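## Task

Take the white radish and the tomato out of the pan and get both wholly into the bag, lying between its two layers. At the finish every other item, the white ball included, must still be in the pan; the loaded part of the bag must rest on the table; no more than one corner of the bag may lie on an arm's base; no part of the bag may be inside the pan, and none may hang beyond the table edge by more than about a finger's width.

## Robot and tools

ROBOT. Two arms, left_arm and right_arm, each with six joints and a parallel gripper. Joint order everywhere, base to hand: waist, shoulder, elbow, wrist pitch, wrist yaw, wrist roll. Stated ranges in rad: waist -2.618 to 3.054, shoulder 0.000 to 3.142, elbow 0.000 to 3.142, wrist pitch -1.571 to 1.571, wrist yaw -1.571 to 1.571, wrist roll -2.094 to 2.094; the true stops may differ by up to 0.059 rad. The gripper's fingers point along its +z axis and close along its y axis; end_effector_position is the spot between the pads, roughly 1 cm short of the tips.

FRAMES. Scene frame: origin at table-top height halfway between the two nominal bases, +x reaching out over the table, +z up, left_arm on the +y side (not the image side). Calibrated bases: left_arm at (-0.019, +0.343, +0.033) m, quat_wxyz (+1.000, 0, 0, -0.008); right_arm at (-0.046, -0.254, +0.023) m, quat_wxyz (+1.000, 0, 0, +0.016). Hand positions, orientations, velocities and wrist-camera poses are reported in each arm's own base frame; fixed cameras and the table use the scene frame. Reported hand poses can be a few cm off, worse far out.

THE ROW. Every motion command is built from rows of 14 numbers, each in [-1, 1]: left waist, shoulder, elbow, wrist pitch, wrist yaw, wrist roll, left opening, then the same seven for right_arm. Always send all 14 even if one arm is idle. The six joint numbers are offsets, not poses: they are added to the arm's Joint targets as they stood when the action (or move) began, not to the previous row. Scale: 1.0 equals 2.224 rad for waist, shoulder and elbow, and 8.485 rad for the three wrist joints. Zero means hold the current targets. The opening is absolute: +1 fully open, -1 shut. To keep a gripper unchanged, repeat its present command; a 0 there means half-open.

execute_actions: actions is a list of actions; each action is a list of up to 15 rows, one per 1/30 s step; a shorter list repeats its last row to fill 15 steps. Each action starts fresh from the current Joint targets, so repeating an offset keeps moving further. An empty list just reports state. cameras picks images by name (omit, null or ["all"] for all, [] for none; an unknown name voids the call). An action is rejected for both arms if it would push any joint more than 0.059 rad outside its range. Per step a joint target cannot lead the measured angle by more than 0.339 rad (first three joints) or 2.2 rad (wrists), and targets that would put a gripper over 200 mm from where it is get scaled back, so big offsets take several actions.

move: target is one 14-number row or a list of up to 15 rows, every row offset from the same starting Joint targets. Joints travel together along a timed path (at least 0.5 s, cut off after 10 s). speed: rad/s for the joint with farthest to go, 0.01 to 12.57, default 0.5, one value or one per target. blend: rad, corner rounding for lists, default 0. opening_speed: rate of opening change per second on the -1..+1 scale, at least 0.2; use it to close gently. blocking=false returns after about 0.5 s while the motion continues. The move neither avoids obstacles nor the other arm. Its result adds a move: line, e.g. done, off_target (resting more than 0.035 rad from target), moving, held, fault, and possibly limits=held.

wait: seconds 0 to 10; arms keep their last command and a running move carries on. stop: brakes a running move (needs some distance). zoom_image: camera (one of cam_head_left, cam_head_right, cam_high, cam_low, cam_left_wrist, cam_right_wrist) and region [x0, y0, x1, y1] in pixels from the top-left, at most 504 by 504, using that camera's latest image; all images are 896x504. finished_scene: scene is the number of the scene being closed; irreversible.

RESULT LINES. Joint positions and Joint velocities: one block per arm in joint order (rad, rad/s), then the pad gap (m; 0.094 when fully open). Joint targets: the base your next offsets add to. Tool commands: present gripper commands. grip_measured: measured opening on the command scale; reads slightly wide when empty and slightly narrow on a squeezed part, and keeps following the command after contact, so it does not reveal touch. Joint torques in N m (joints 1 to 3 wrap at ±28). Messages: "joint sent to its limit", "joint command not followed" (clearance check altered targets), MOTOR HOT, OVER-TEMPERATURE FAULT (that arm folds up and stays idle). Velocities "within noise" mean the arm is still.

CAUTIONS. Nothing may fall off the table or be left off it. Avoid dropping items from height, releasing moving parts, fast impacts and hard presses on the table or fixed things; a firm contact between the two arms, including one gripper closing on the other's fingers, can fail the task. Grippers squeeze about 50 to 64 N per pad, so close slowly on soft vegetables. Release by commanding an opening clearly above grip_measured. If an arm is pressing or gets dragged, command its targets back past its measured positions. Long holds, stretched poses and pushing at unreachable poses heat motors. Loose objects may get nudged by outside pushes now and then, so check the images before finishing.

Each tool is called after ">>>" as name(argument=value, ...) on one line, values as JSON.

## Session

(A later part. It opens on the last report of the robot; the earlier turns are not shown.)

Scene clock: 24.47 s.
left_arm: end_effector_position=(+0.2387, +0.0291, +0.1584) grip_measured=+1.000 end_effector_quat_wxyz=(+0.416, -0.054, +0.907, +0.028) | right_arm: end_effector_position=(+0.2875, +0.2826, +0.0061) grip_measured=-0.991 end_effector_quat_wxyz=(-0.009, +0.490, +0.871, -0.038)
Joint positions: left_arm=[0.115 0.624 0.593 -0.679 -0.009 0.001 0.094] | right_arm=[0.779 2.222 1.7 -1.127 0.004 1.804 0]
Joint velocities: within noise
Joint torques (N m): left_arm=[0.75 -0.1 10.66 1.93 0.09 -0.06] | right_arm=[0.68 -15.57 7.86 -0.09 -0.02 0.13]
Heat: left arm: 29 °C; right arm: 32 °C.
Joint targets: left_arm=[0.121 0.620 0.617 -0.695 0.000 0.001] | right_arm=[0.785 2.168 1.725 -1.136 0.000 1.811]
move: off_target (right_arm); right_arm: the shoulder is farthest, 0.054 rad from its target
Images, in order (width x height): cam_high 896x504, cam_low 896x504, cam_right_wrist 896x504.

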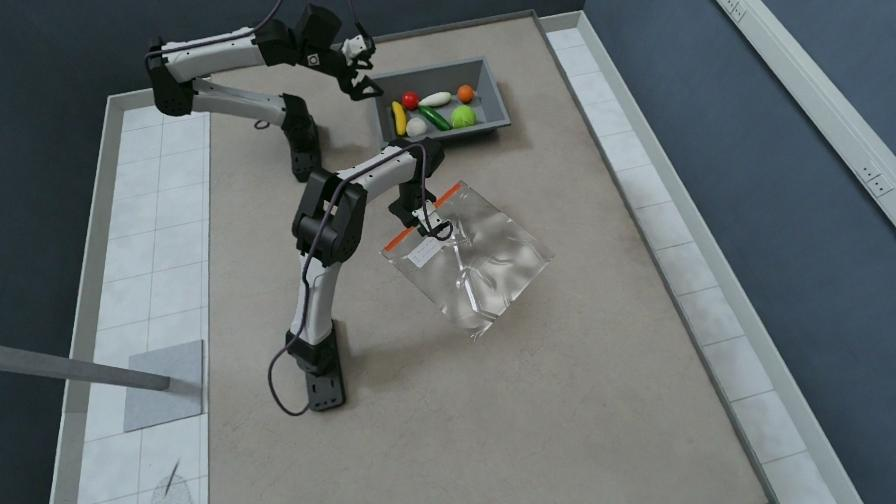

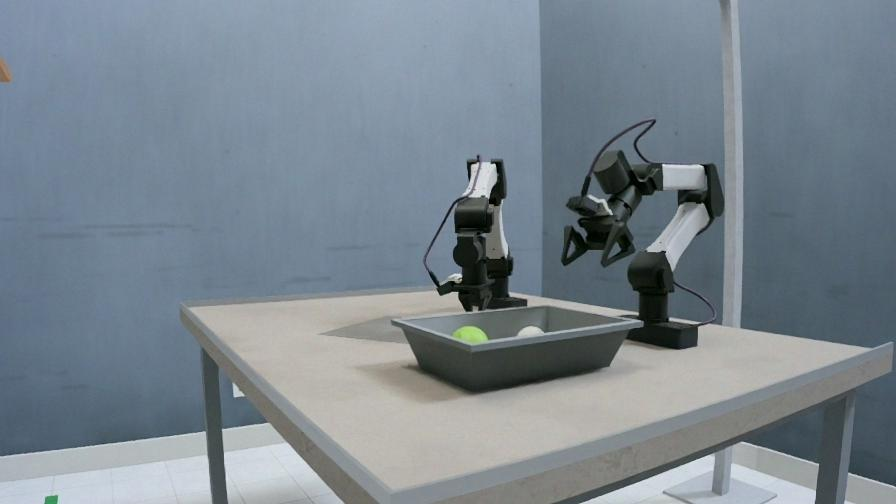

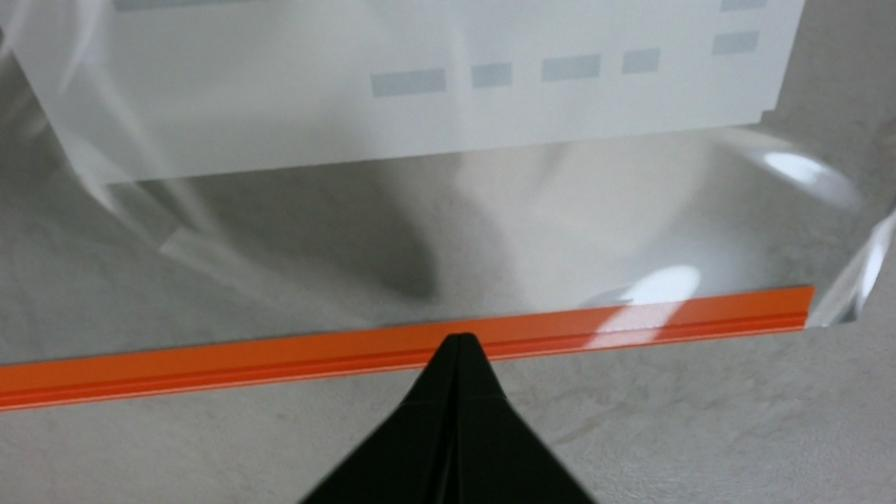

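>>> move(target=[[0,0,0,0,0,0,1,-0.0304,0.0126,-0.0058,0.0061,0,-0.1863,0.17],[0,0,0,0,0,0,1,-0.0304,0.0319,-0.0468,0.0196,0,-0.1863,0.17]], speed=[0.6,0.15], cameras=["cam_right_wrist","cam_high"])

Scene clock: 30.07 s.
left_arm: end_effector_position=(+0.2387, +0.0291, +0.1584) grip_measured=+1.000 end_effector_quat_wxyz=(+0.416, -0.054, +0.907, +0.028) | right_arm: end_effector_position=(+0.3093, +0.2725, -0.0089) grip_measured=+0.169 end_effector_quat_wxyz=(-0.009, -0.241, +0.970, -0.007)
Joint positions: left_arm=[0.115 0.624 0.593 -0.679 -0.009 0.001 0.094] | right_arm=[0.724 2.222 1.641 -1.012 0.004 0.237 0.055]
Joint velocities: within noise
Joint torques (N m): left_arm=[0.72 -0.14 10.65 1.93 0.09 -0.05] | right_arm=[-0.62 -9.44 3.71 0.66 -0.05 -0.01]
Heat: left arm: 30 °C; right arm: 35 °C.
Joint targets: left_arm=[0.121 0.620 0.617 -0.695 0.000 0.001] | right_arm=[0.718 2.239 1.620 -0.969 0.000 0.230]
move: off_target (right_arm); right_arm: the wrist pitch is farthest, 0.042 rad from its target
Images, in order (width x height): cam_high 896x504, cam_right_wrist 896x504.

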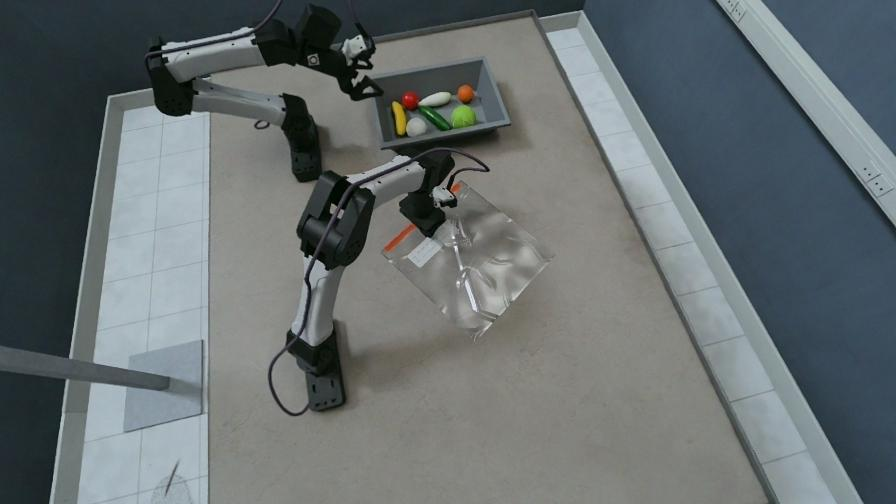

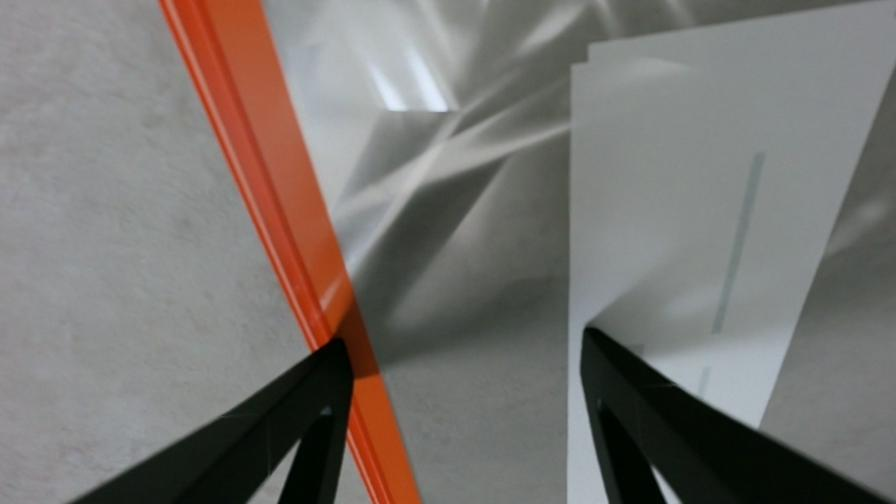

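>>> move(target=[0,0,0,0,0,0,1,0,0.004,-0.002,0.001,0,0,-1], opening_speed=0.6, cameras=["cam_right_wrist"])

Scene clock: 32.40 s.
left_arm: end_effector_position=(+0.2387, +0.0291, +0.1584) grip_measured=+1.000 end_effector_quat_wxyz=(+0.416, -0.054, +0.907, +0.028) | right_arm: end_effector_position=(+0.3154, +0.2737, -0.0090) grip_measured=-0.989 end_effector_quat_wxyz=(+0.002, -0.239, +0.971, -0.004)
Joint positions: left_arm=[0.115 0.624 0.593 -0.679 -0.009 0.001 0.094] | right_arm=[0.718 2.222 1.641 -0.99 0.009 0.236 0.001]
Joint velocities: within noise
Joint torques (N m): left_arm=[0.7 -0.12 10.66 1.92 0.09 -0.06] | right_arm=[-0.05 -8.7 3.36 0.57 -0.1 -0.01]
Heat: left arm: 31 °C; right arm: 35 °C.
Joint targets: left_arm=[0.121 0.620 0.617 -0.695 0.000 0.001] | right_arm=[0.718 2.248 1.616 -0.961 0.000 0.230]
move: done
Images, in order (width x height): cam_right_wrist 896x504.

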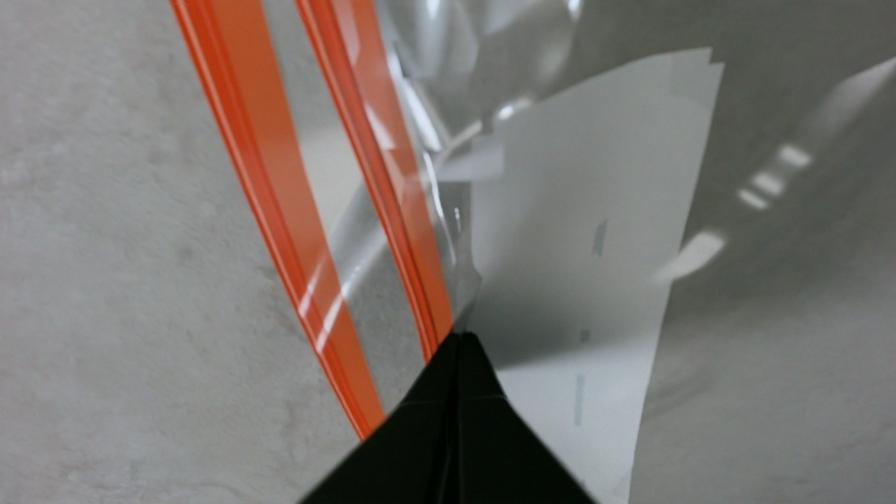

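>>> move(target=[[0,0,0,0,0,0,1,0,-0.0335,0.0589,-0.0187,0,0,-1],[0,0,0,0,0,0,1,0,-0.0446,0.1485,-0.0451,0,0,-1]], speed=0.25, blend=0.05)

>>> zoom_image(camera="cam_high", region=[360, 130, 580, 340])

Scene clock: 34.97 s.
left_arm: end_effector_position=(+0.2387, +0.0291, +0.1584) grip_measured=+1.000 end_effector_quat_wxyz=(+0.416, -0.054, +0.907, +0.028) | right_arm: end_effector_position=(+0.3143, +0.2728, +0.0685) grip_measured=-0.989 end_effector_quat_wxyz=(-0.019, -0.239, +0.971, -0.015)
Joint positions: left_arm=[0.115 0.624 0.593 -0.679 -0.009 0.001 0.094] | right_arm=[0.718 2.202 1.921 -1.337 0.009 0.236 0.001]
Joint velocities: within noise
Joint torques (N m): left_arm=[0.7 -0.14 10.69 1.93 0.09 -0.05] | right_arm=[-0.06 -15.72 8.32 0.09 -0.09 -0.01]
Heat: left arm: 31 °C; right arm: 36 °C.
Joint targets: left_arm=[0.121 0.620 0.617 -0.695 0.000 0.001] | right_arm=[0.718 2.149 1.946 -1.344 0.000 0.230]
move: off_target (right_arm); right_arm: the shoulder is farthest, 0.054 rad from its target

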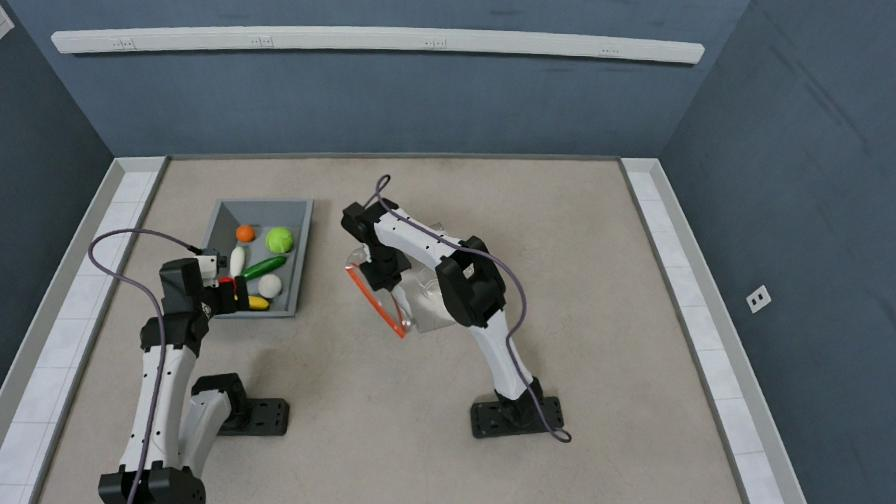

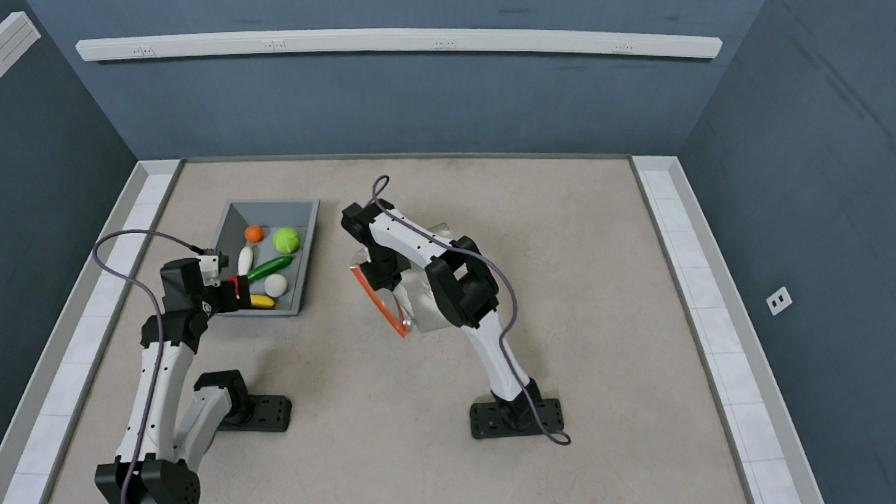

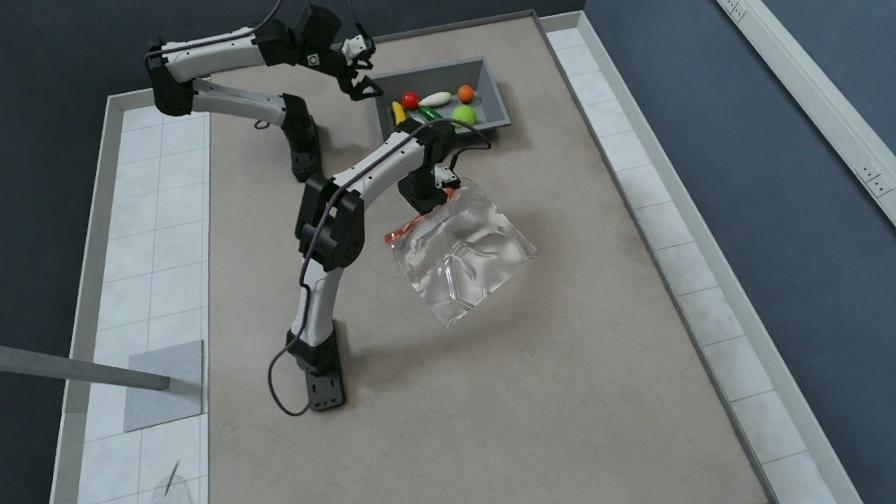

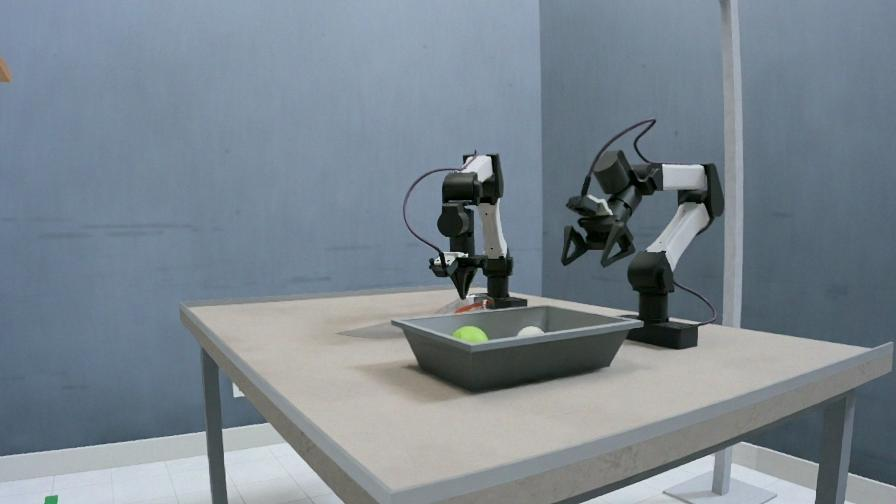

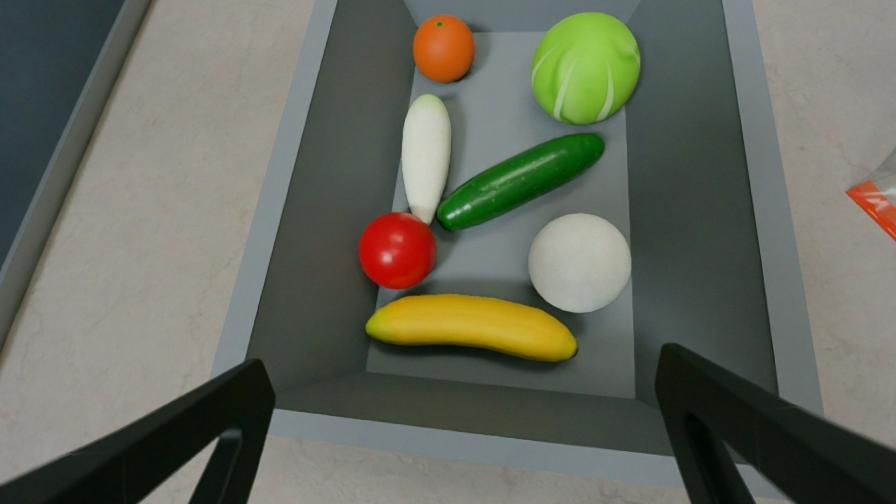

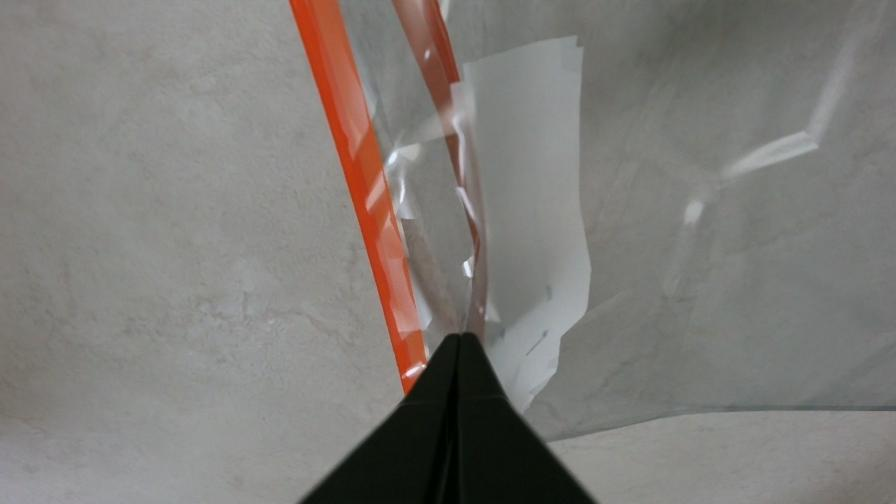

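Scaled by 2.291 from the camera's 896x504 image, which has a finer 1280x720 frame.

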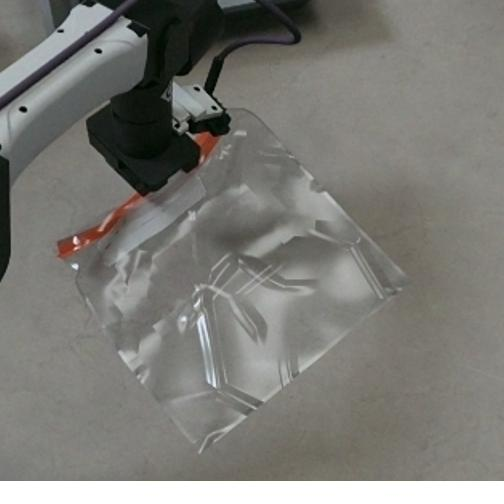

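>>> move(target=[0.0183,0.429,0.204,0.0183,0,0,0.35,0,0,0,0,0,0,-1], speed=0.9, cameras=["cam_left_wrist","cam_low"])

Scene clock: 38.30 s.
left_arm: end_effector_position=(+0.3769, +0.0605, +0.0919) grip_measured=+0.352 end_effector_quat_wxyz=(+0.250, -0.076, +0.965, +0.024) | right_arm: end_effector_position=(+0.3142, +0.2728, +0.0685) grip_measured=-0.989 end_effector_quat_wxyz=(-0.019, -0.239, +0.971, -0.015)
Joint positions: left_arm=[0.155 1.565 1.049 -0.547 -0.009 0.001 0.064] | right_arm=[0.718 2.202 1.921 -1.338 0.008 0.236 0.001]
Joint velocities: within noise
Joint torques (N m): left_arm=[0.68 -6.02 9.89 1.59 0.09 -0.05] | right_arm=[-0.05 -15.72 8.32 0.12 -0.09 -0.02]
Heat: left arm: 32 °C; right arm: 38 °C.
Joint targets: left_arm=[0.162 1.574 1.071 -0.540 0.000 0.001] | right_arm=[0.718 2.149 1.946 -1.344 0.000 0.230]
move: off_target (right_arm); right_arm: the shoulder is farthest, 0.053 rad from its target
Images, in order (width x height): cam_low 896x504, cam_left_wrist 896x504.

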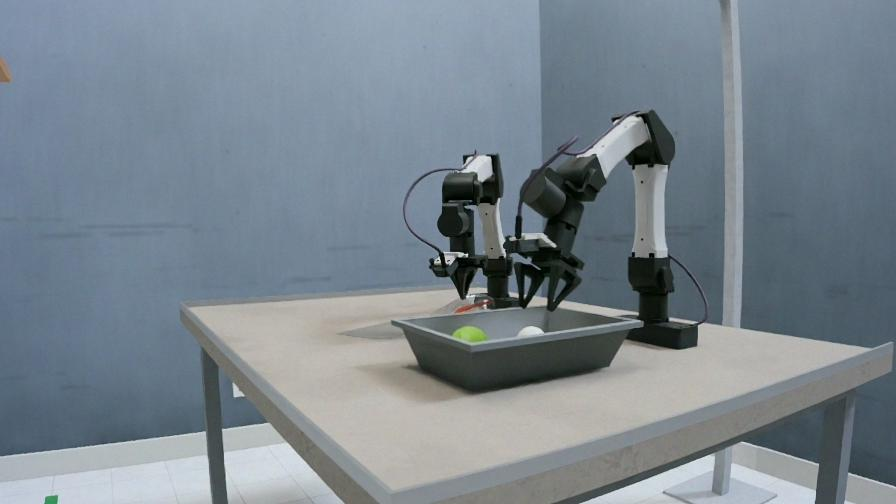

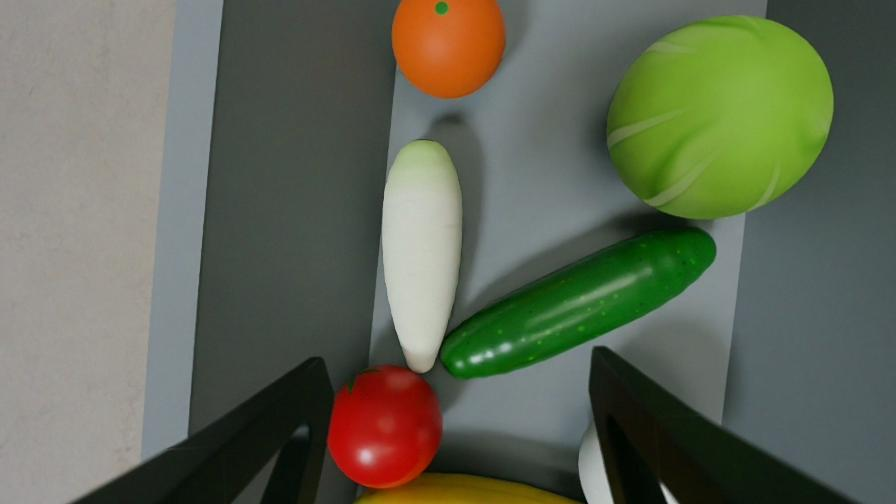

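>>> move(target=[0.0153,0.0594,-0.0157,0.0218,0,0,0.064,0,0,0,0,0,0,-1], speed=0.5, cameras=["cam_left_wrist"])

Scene clock: 40.50 s.
left_arm: end_effector_position=(+0.4089, +0.0803, +0.0665) grip_measured=+0.066 end_effector_quat_wxyz=(+0.276, -0.092, +0.956, +0.031) | right_arm: end_effector_position=(+0.3142, +0.2728, +0.0685) grip_measured=-0.989 end_effector_quat_wxyz=(-0.019, -0.239, +0.971, -0.015)
Joint positions: left_arm=[0.19 1.694 1.049 -0.362 -0.009 0.001 0.05] | right_arm=[0.718 2.202 1.921 -1.338 0.008 0.236 0.001]
Joint velocities: within noise
Joint torques (N m): left_arm=[0.65 -6.72 6.3 1.69 0.1 -0.05] | right_arm=[-0.05 -15.71 8.32 0.12 -0.1 -0.01]
Heat: left arm: 32 °C; right arm: 40 °C.
Joint targets: left_arm=[0.196 1.706 1.036 -0.355 0.000 0.001] | right_arm=[0.718 2.149 1.946 -1.344 0.000 0.230]
move: off_target (right_arm); right_arm: the shoulder is farthest, 0.053 rad from its target
Images, in order (width x height): cam_left_wrist 896x504.

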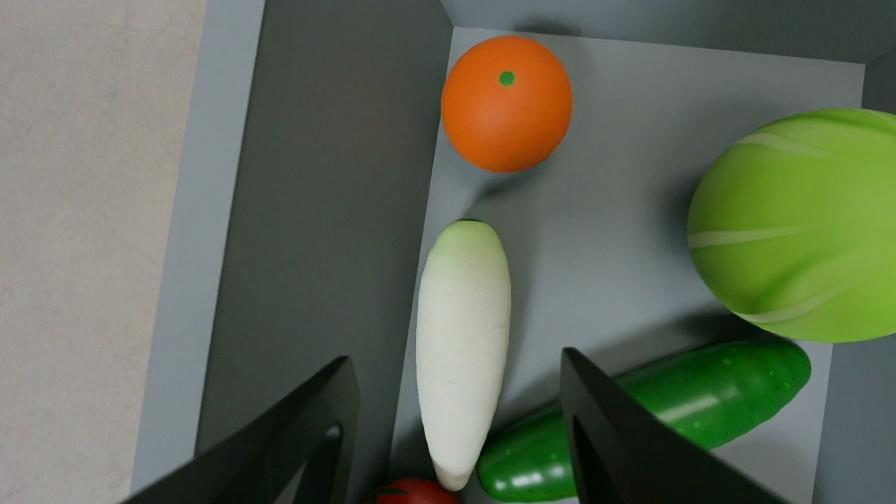

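>>> move(target=[0,0.0569,-0.0589,0.0252,0,0,0.064,0,0,0,0,0,0,-1], speed=0.15, cameras=["cam_left_wrist"])

Scene clock: 42.83 s.
left_arm: end_effector_position=(+0.4016, +0.0791, +0.0028) grip_measured=+0.066 end_effector_quat_wxyz=(+0.262, -0.093, +0.960, +0.030) | right_arm: end_effector_position=(+0.3142, +0.2728, +0.0685) grip_measured=-0.989 end_effector_quat_wxyz=(-0.019, -0.239, +0.971, -0.015)
Joint positions: left_arm=[0.191 1.812 0.918 -0.144 -0.009 0.001 0.05] | right_arm=[0.718 2.202 1.921 -1.338 0.008 0.236 0.001]
Joint velocities: within noise
Joint torques (N m): left_arm=[0.57 -6.49 5.35 1.59 0.1 -0.05] | right_arm=[-0.05 -15.71 8.32 0.12 -0.09 -0.01]
Heat: left arm: 32 °C; right arm: 42 °C.
Joint targets: left_arm=[0.195 1.833 0.905 -0.141 0.000 0.001] | right_arm=[0.718 2.149 1.946 -1.344 0.000 0.230]
move: off_target (right_arm); right_arm: the shoulder is farthest, 0.053 rad from its target
Images, in order (width x height): cam_left_wrist 896x504.

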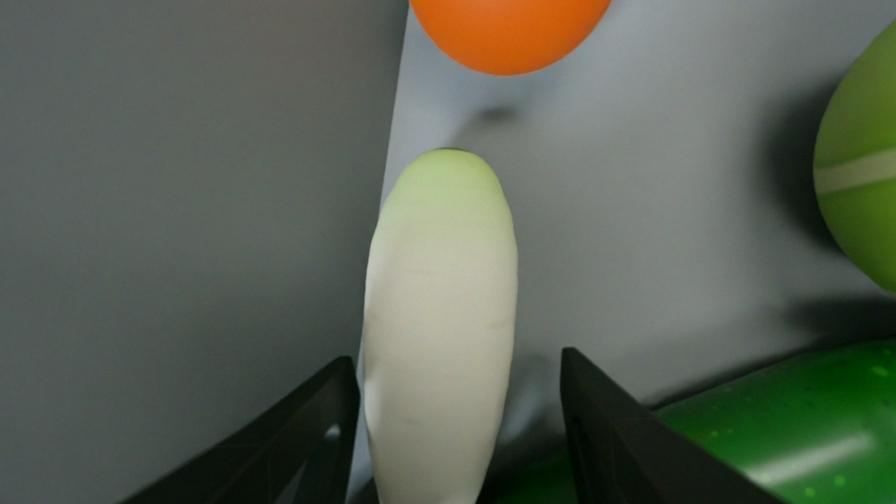

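>>> move(target=[0,0.0097,-0.0091,0.0049,0,0,0.064,0,0,0,0,0,0,-1], speed=0.1, cameras=["cam_left_wrist"])

Scene clock: 44.13 s.
left_arm: end_effector_position=(+0.4068, +0.0816, -0.0002) grip_measured=+0.066 end_effector_quat_wxyz=(+0.276, -0.094, +0.956, +0.031) | right_arm: end_effector_position=(+0.3142, +0.2728, +0.0685) grip_measured=-0.989 end_effector_quat_wxyz=(-0.019, -0.239, +0.971, -0.015)
Joint positions: left_arm=[0.194 1.827 0.903 -0.083 -0.009 0.001 0.05] | right_arm=[0.718 2.202 1.921 -1.338 0.008 0.236 0.001]
Joint velocities: within noise
Joint torques (N m): left_arm=[0.34 -6.01 4.75 1.41 0.09 -0.05] | right_arm=[-0.05 -15.72 8.29 0.13 -0.09 -0.01]
Heat: left arm: 32 °C; right arm: 42 °C.
Joint targets: left_arm=[0.196 1.854 0.885 -0.100 0.000 0.001] | right_arm=[0.718 2.149 1.946 -1.344 0.000 0.230]
move: off_target (right_arm); right_arm: the shoulder is farthest, 0.053 rad from its target
Images, in order (width x height): cam_left_wrist 896x504.

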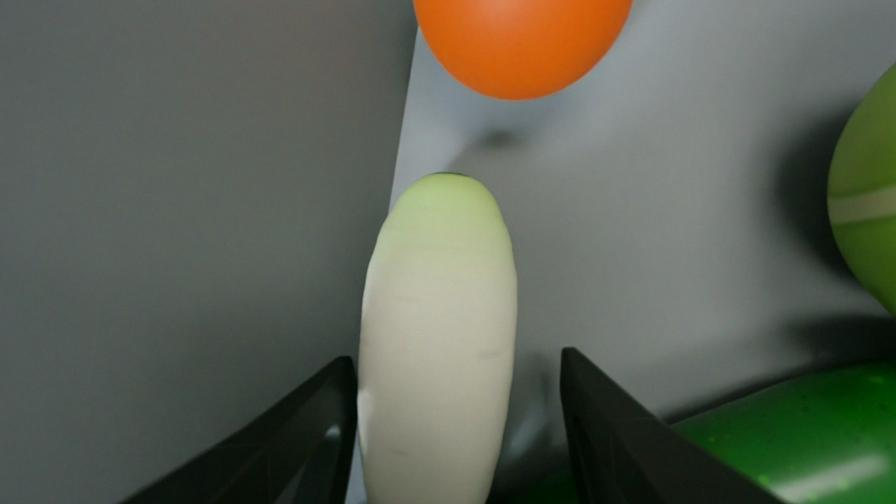

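>>> move(target=[0,0,0,0,0,0,-0.5,0,0,0,0,0,0,-1], opening_speed=0.4, cameras=["cam_left_wrist"])

Scene clock: 53.63 s.
left_arm: end_effector_position=(+0.4059, +0.0816, -0.0023) grip_measured=-0.362 end_effector_quat_wxyz=(+0.274, -0.094, +0.957, +0.032) | right_arm: end_effector_position=(+0.3142, +0.2728, +0.0685) grip_measured=-0.989 end_effector_quat_wxyz=(-0.019, -0.239, +0.971, -0.015)
Joint positions: left_arm=[0.194 1.831 0.9 -0.081 -0.01 0.001 0.03] | right_arm=[0.718 2.202 1.921 -1.338 0.008 0.236 0.001]
Joint velocities: within noise
Joint torques (N m): left_arm=[0.35 -6.32 4.98 1.41 0.11 -0.05] | right_arm=[-0.05 -15.73 8.31 0.12 -0.09 -0.01]
Heat: left arm: 31 °C; right arm: 48 °C.
Joint targets: left_arm=[0.196 1.854 0.885 -0.099 0.000 0.001] | right_arm=[0.718 2.149 1.946 -1.344 0.000 0.230]
move: off_target (right_arm); right_arm: the shoulder is farthest, 0.053 rad from its target
Images, in order (width x height): cam_left_wrist 896x504.

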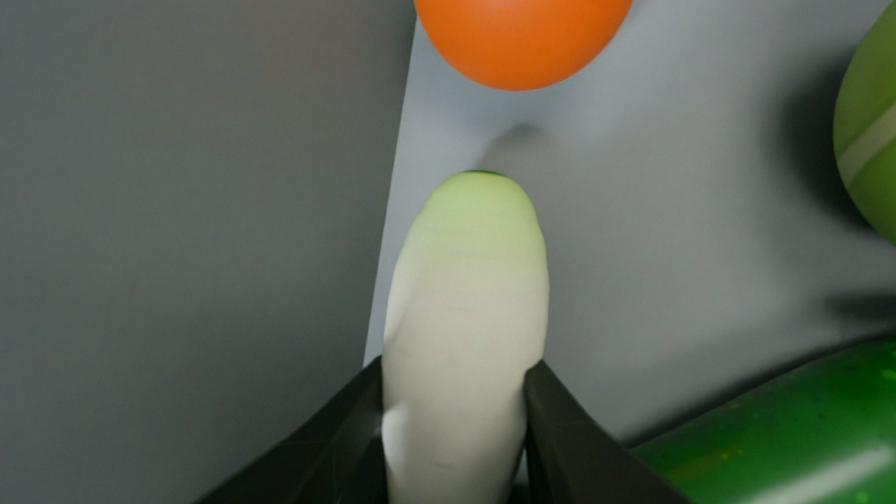

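>>> move(target=[0,-0.1122,0.1488,-0.0636,0,0,-0.5,-0.1088,-0.0265,-0.0848,0.0164,-0.0707,-0.0271,-1], speed=0.3)

>>> zoom_image(camera="cam_low", region=[330, 100, 680, 350])

>>> zoom_image(camera="cam_high", region=[340, 100, 580, 340])

Scene clock: 58.27 s.
left_arm: end_effector_position=(+0.3964, +0.0797, +0.1139) grip_measured=-0.366 end_effector_quat_wxyz=(+0.253, -0.094, +0.962, +0.030) | right_arm: end_effector_position=(+0.3166, +0.2732, +0.0795) grip_measured=-0.989 end_effector_quat_wxyz=(-0.084, -0.219, +0.932, +0.277)
Joint positions: left_arm=[0.194 1.625 1.196 -0.625 -0.01 0.001 0.03] | right_arm=[0.48 2.147 1.762 -1.216 -0.586 0.009 0.001]
Joint velocities: within noise
Joint torques (N m): left_arm=[0.32 -8.99 9.81 1.39 0.1 -0.06] | right_arm=[-0.42 -15.66 5.53 0.34 -0.46 -0.07]
Heat: left arm: 31 °C; right arm: 50 °C.
Joint targets: left_arm=[0.196 1.605 1.216 -0.639 0.000 0.001] | right_arm=[0.476 2.090 1.758 -1.205 -0.600 0.000]
move: off_target (right_arm); right_arm: the shoulder is farthest, 0.057 rad from its target

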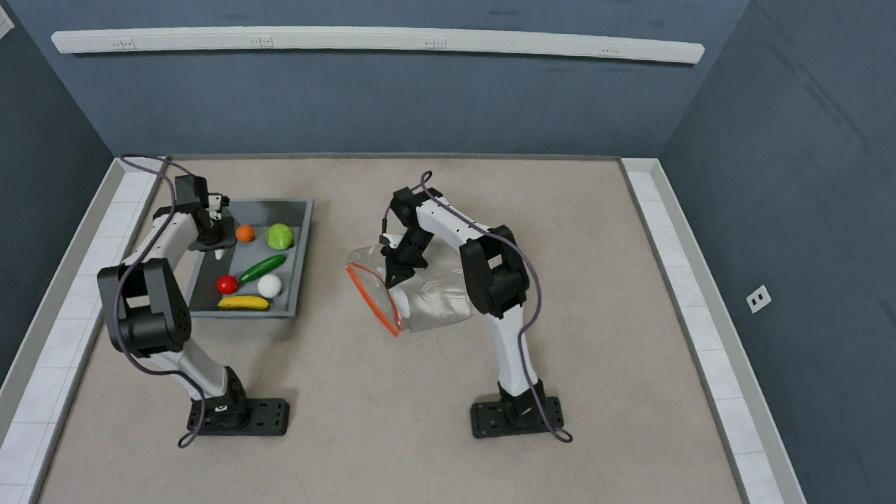

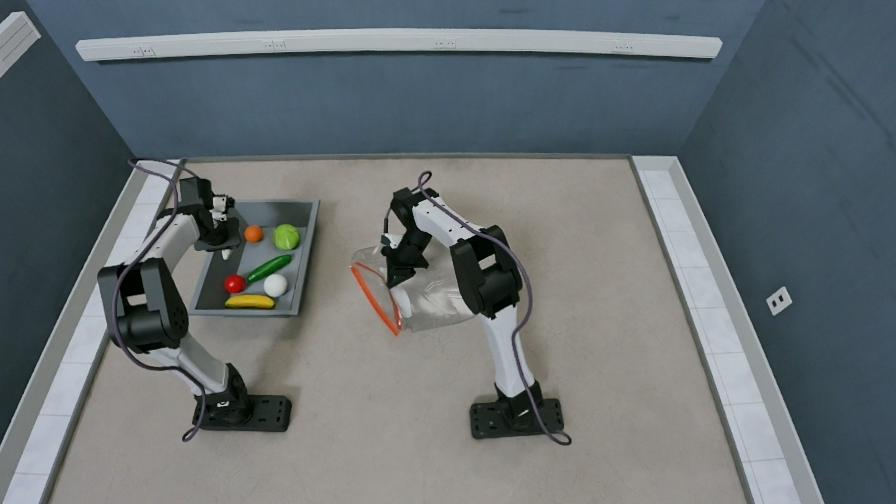

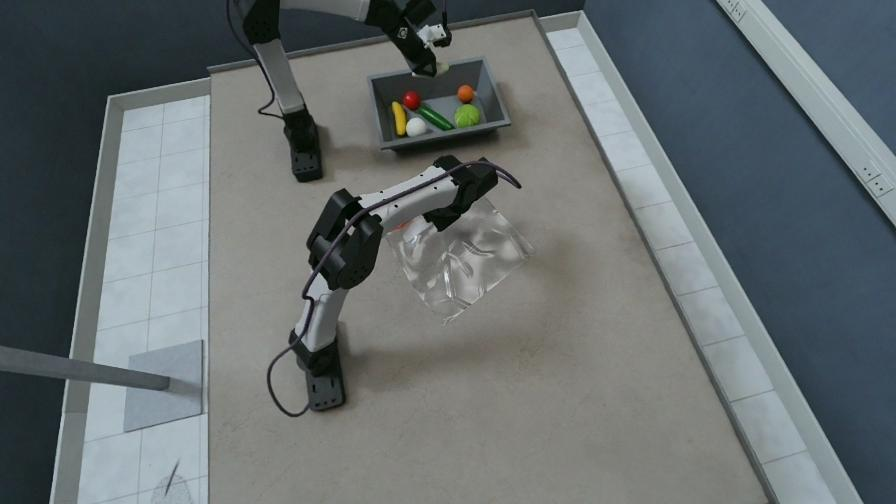

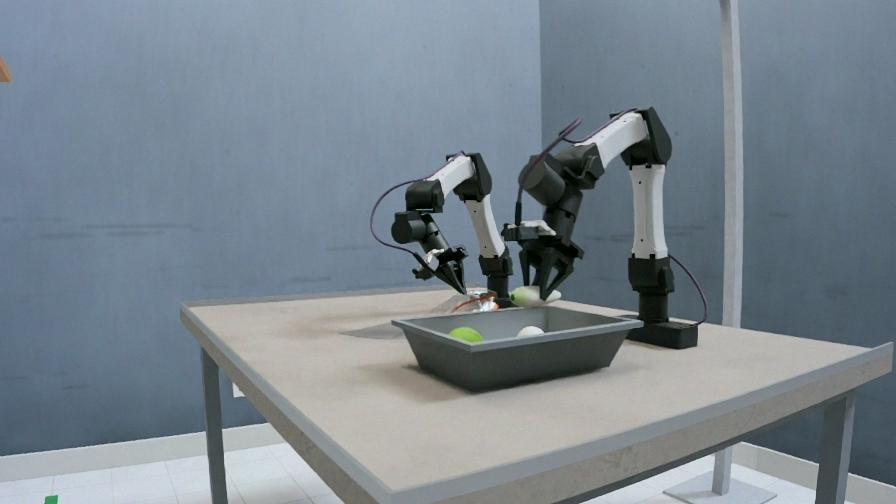

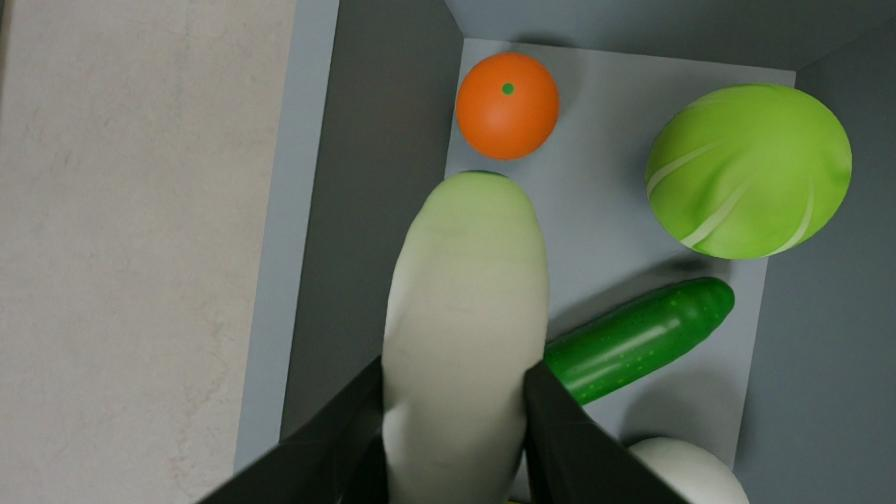

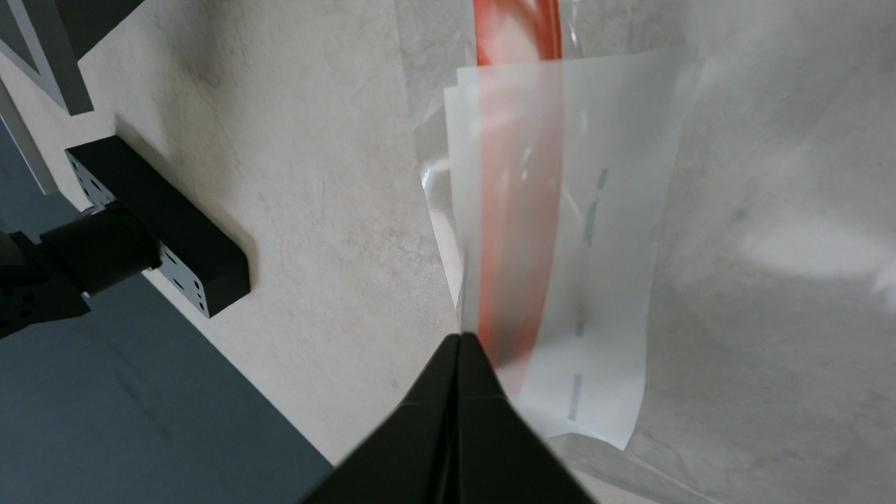

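Scaled by 1.440 from the camera's 896x504 image, which has a finer 1280x720 frame.

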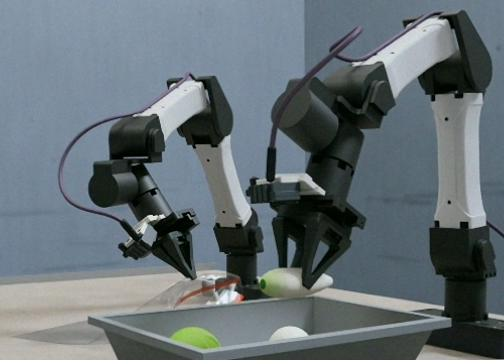

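Scaled by 2.100 from the camera's 896x504 image, which has a finer 1280x720 frame.

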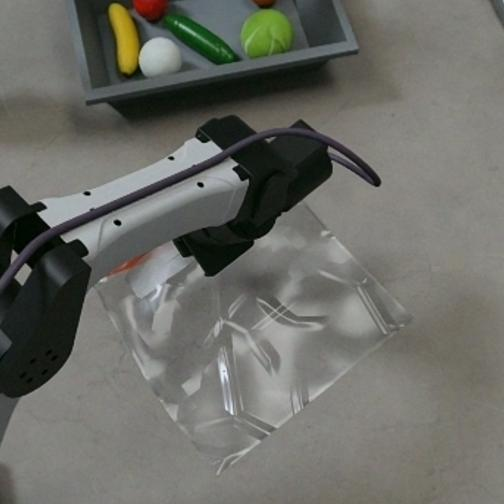

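>>> move(target=[[0,-0.2743,-0.2498,0.0229,0,0,-0.5,0,0.0225,0,0,0,0,-1],[-0.4465,-0.1947,-0.3844,0.0791,0,0,-0.5,0,0.0225,0,0,0,0,-1]], speed=0.8, blend=0.1, cameras=["cam_head_left","cam_high","cam_left_wrist","cam_right_wrist"])

Scene clock: 62.33 s.
left_arm: end_effector_position=(+0.2221, -0.2200, +0.0568) grip_measured=-0.367 end_effector_quat_wxyz=(+0.373, +0.350, +0.846, -0.146) | right_arm: end_effector_position=(+0.3166, +0.2734, +0.0797) grip_measured=-0.989 end_effector_quat_wxyz=(-0.084, -0.219, +0.932, +0.278)
Joint positions: left_arm=[-0.791 1.16 0.376 0.038 -0.019 0.002 0.03] | right_arm=[0.48 2.147 1.762 -1.215 -0.588 0.008 0.001]
Joint velocities: within noise
Joint torques (N m): left_arm=[-0.29 -2.03 5.98 1.98 0.19 -0.06] | right_arm=[-0.35 -11.28 5.53 0.34 -0.43 -0.07]
Heat: left arm: 32 °C; right arm: 51 °C.
Joint targets: left_arm=[-0.797 1.172 0.361 0.032 0.000 0.001] | right_arm=[0.476 2.140 1.758 -1.205 -0.600 0.000]
move: done
Images, in order (width x height): cam_head_left 896x504, cam_high 896x504, cam_left_wrist 896x504, cam_right_wrist 896x504.

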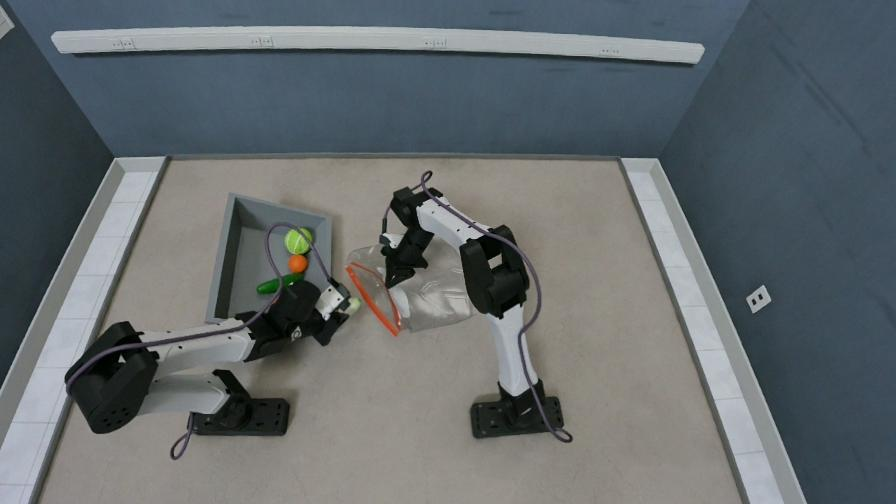

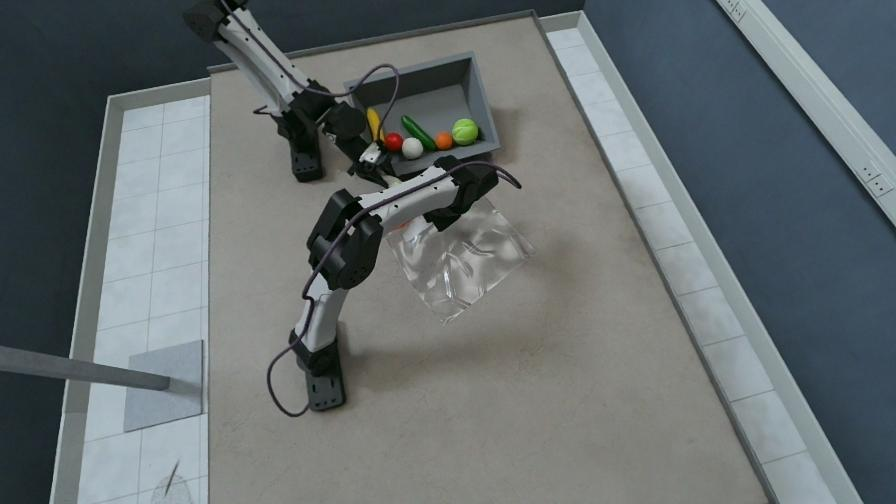

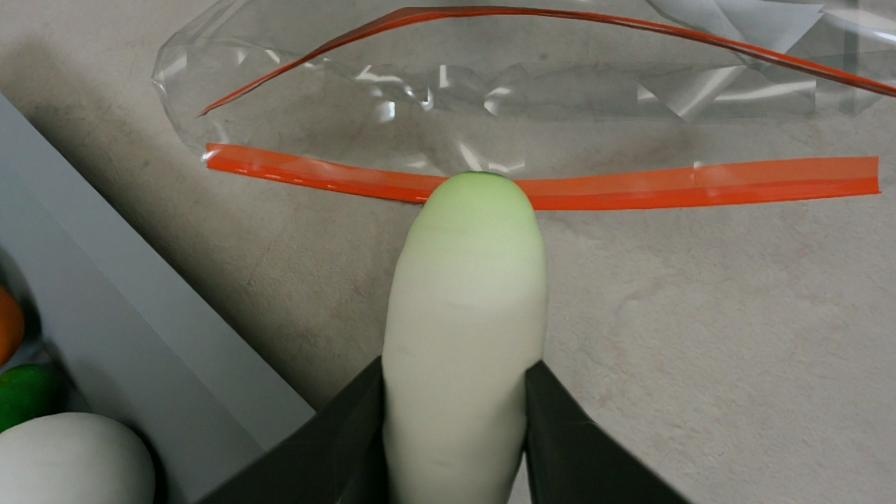

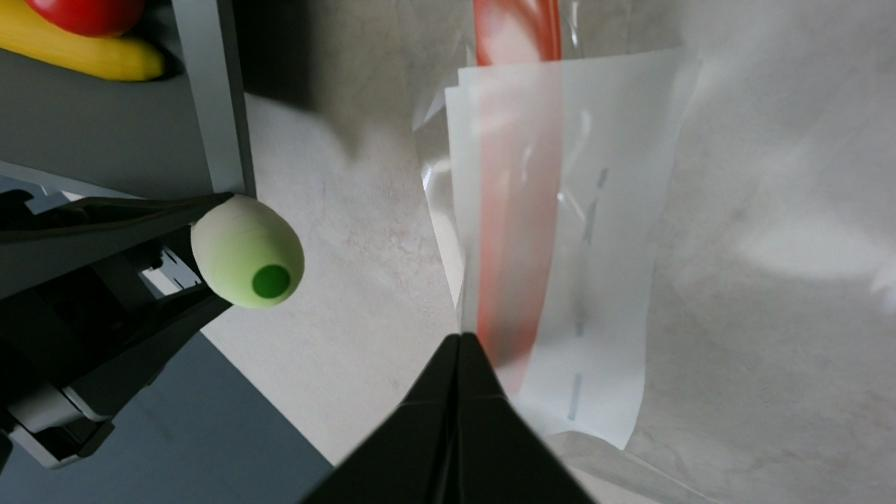

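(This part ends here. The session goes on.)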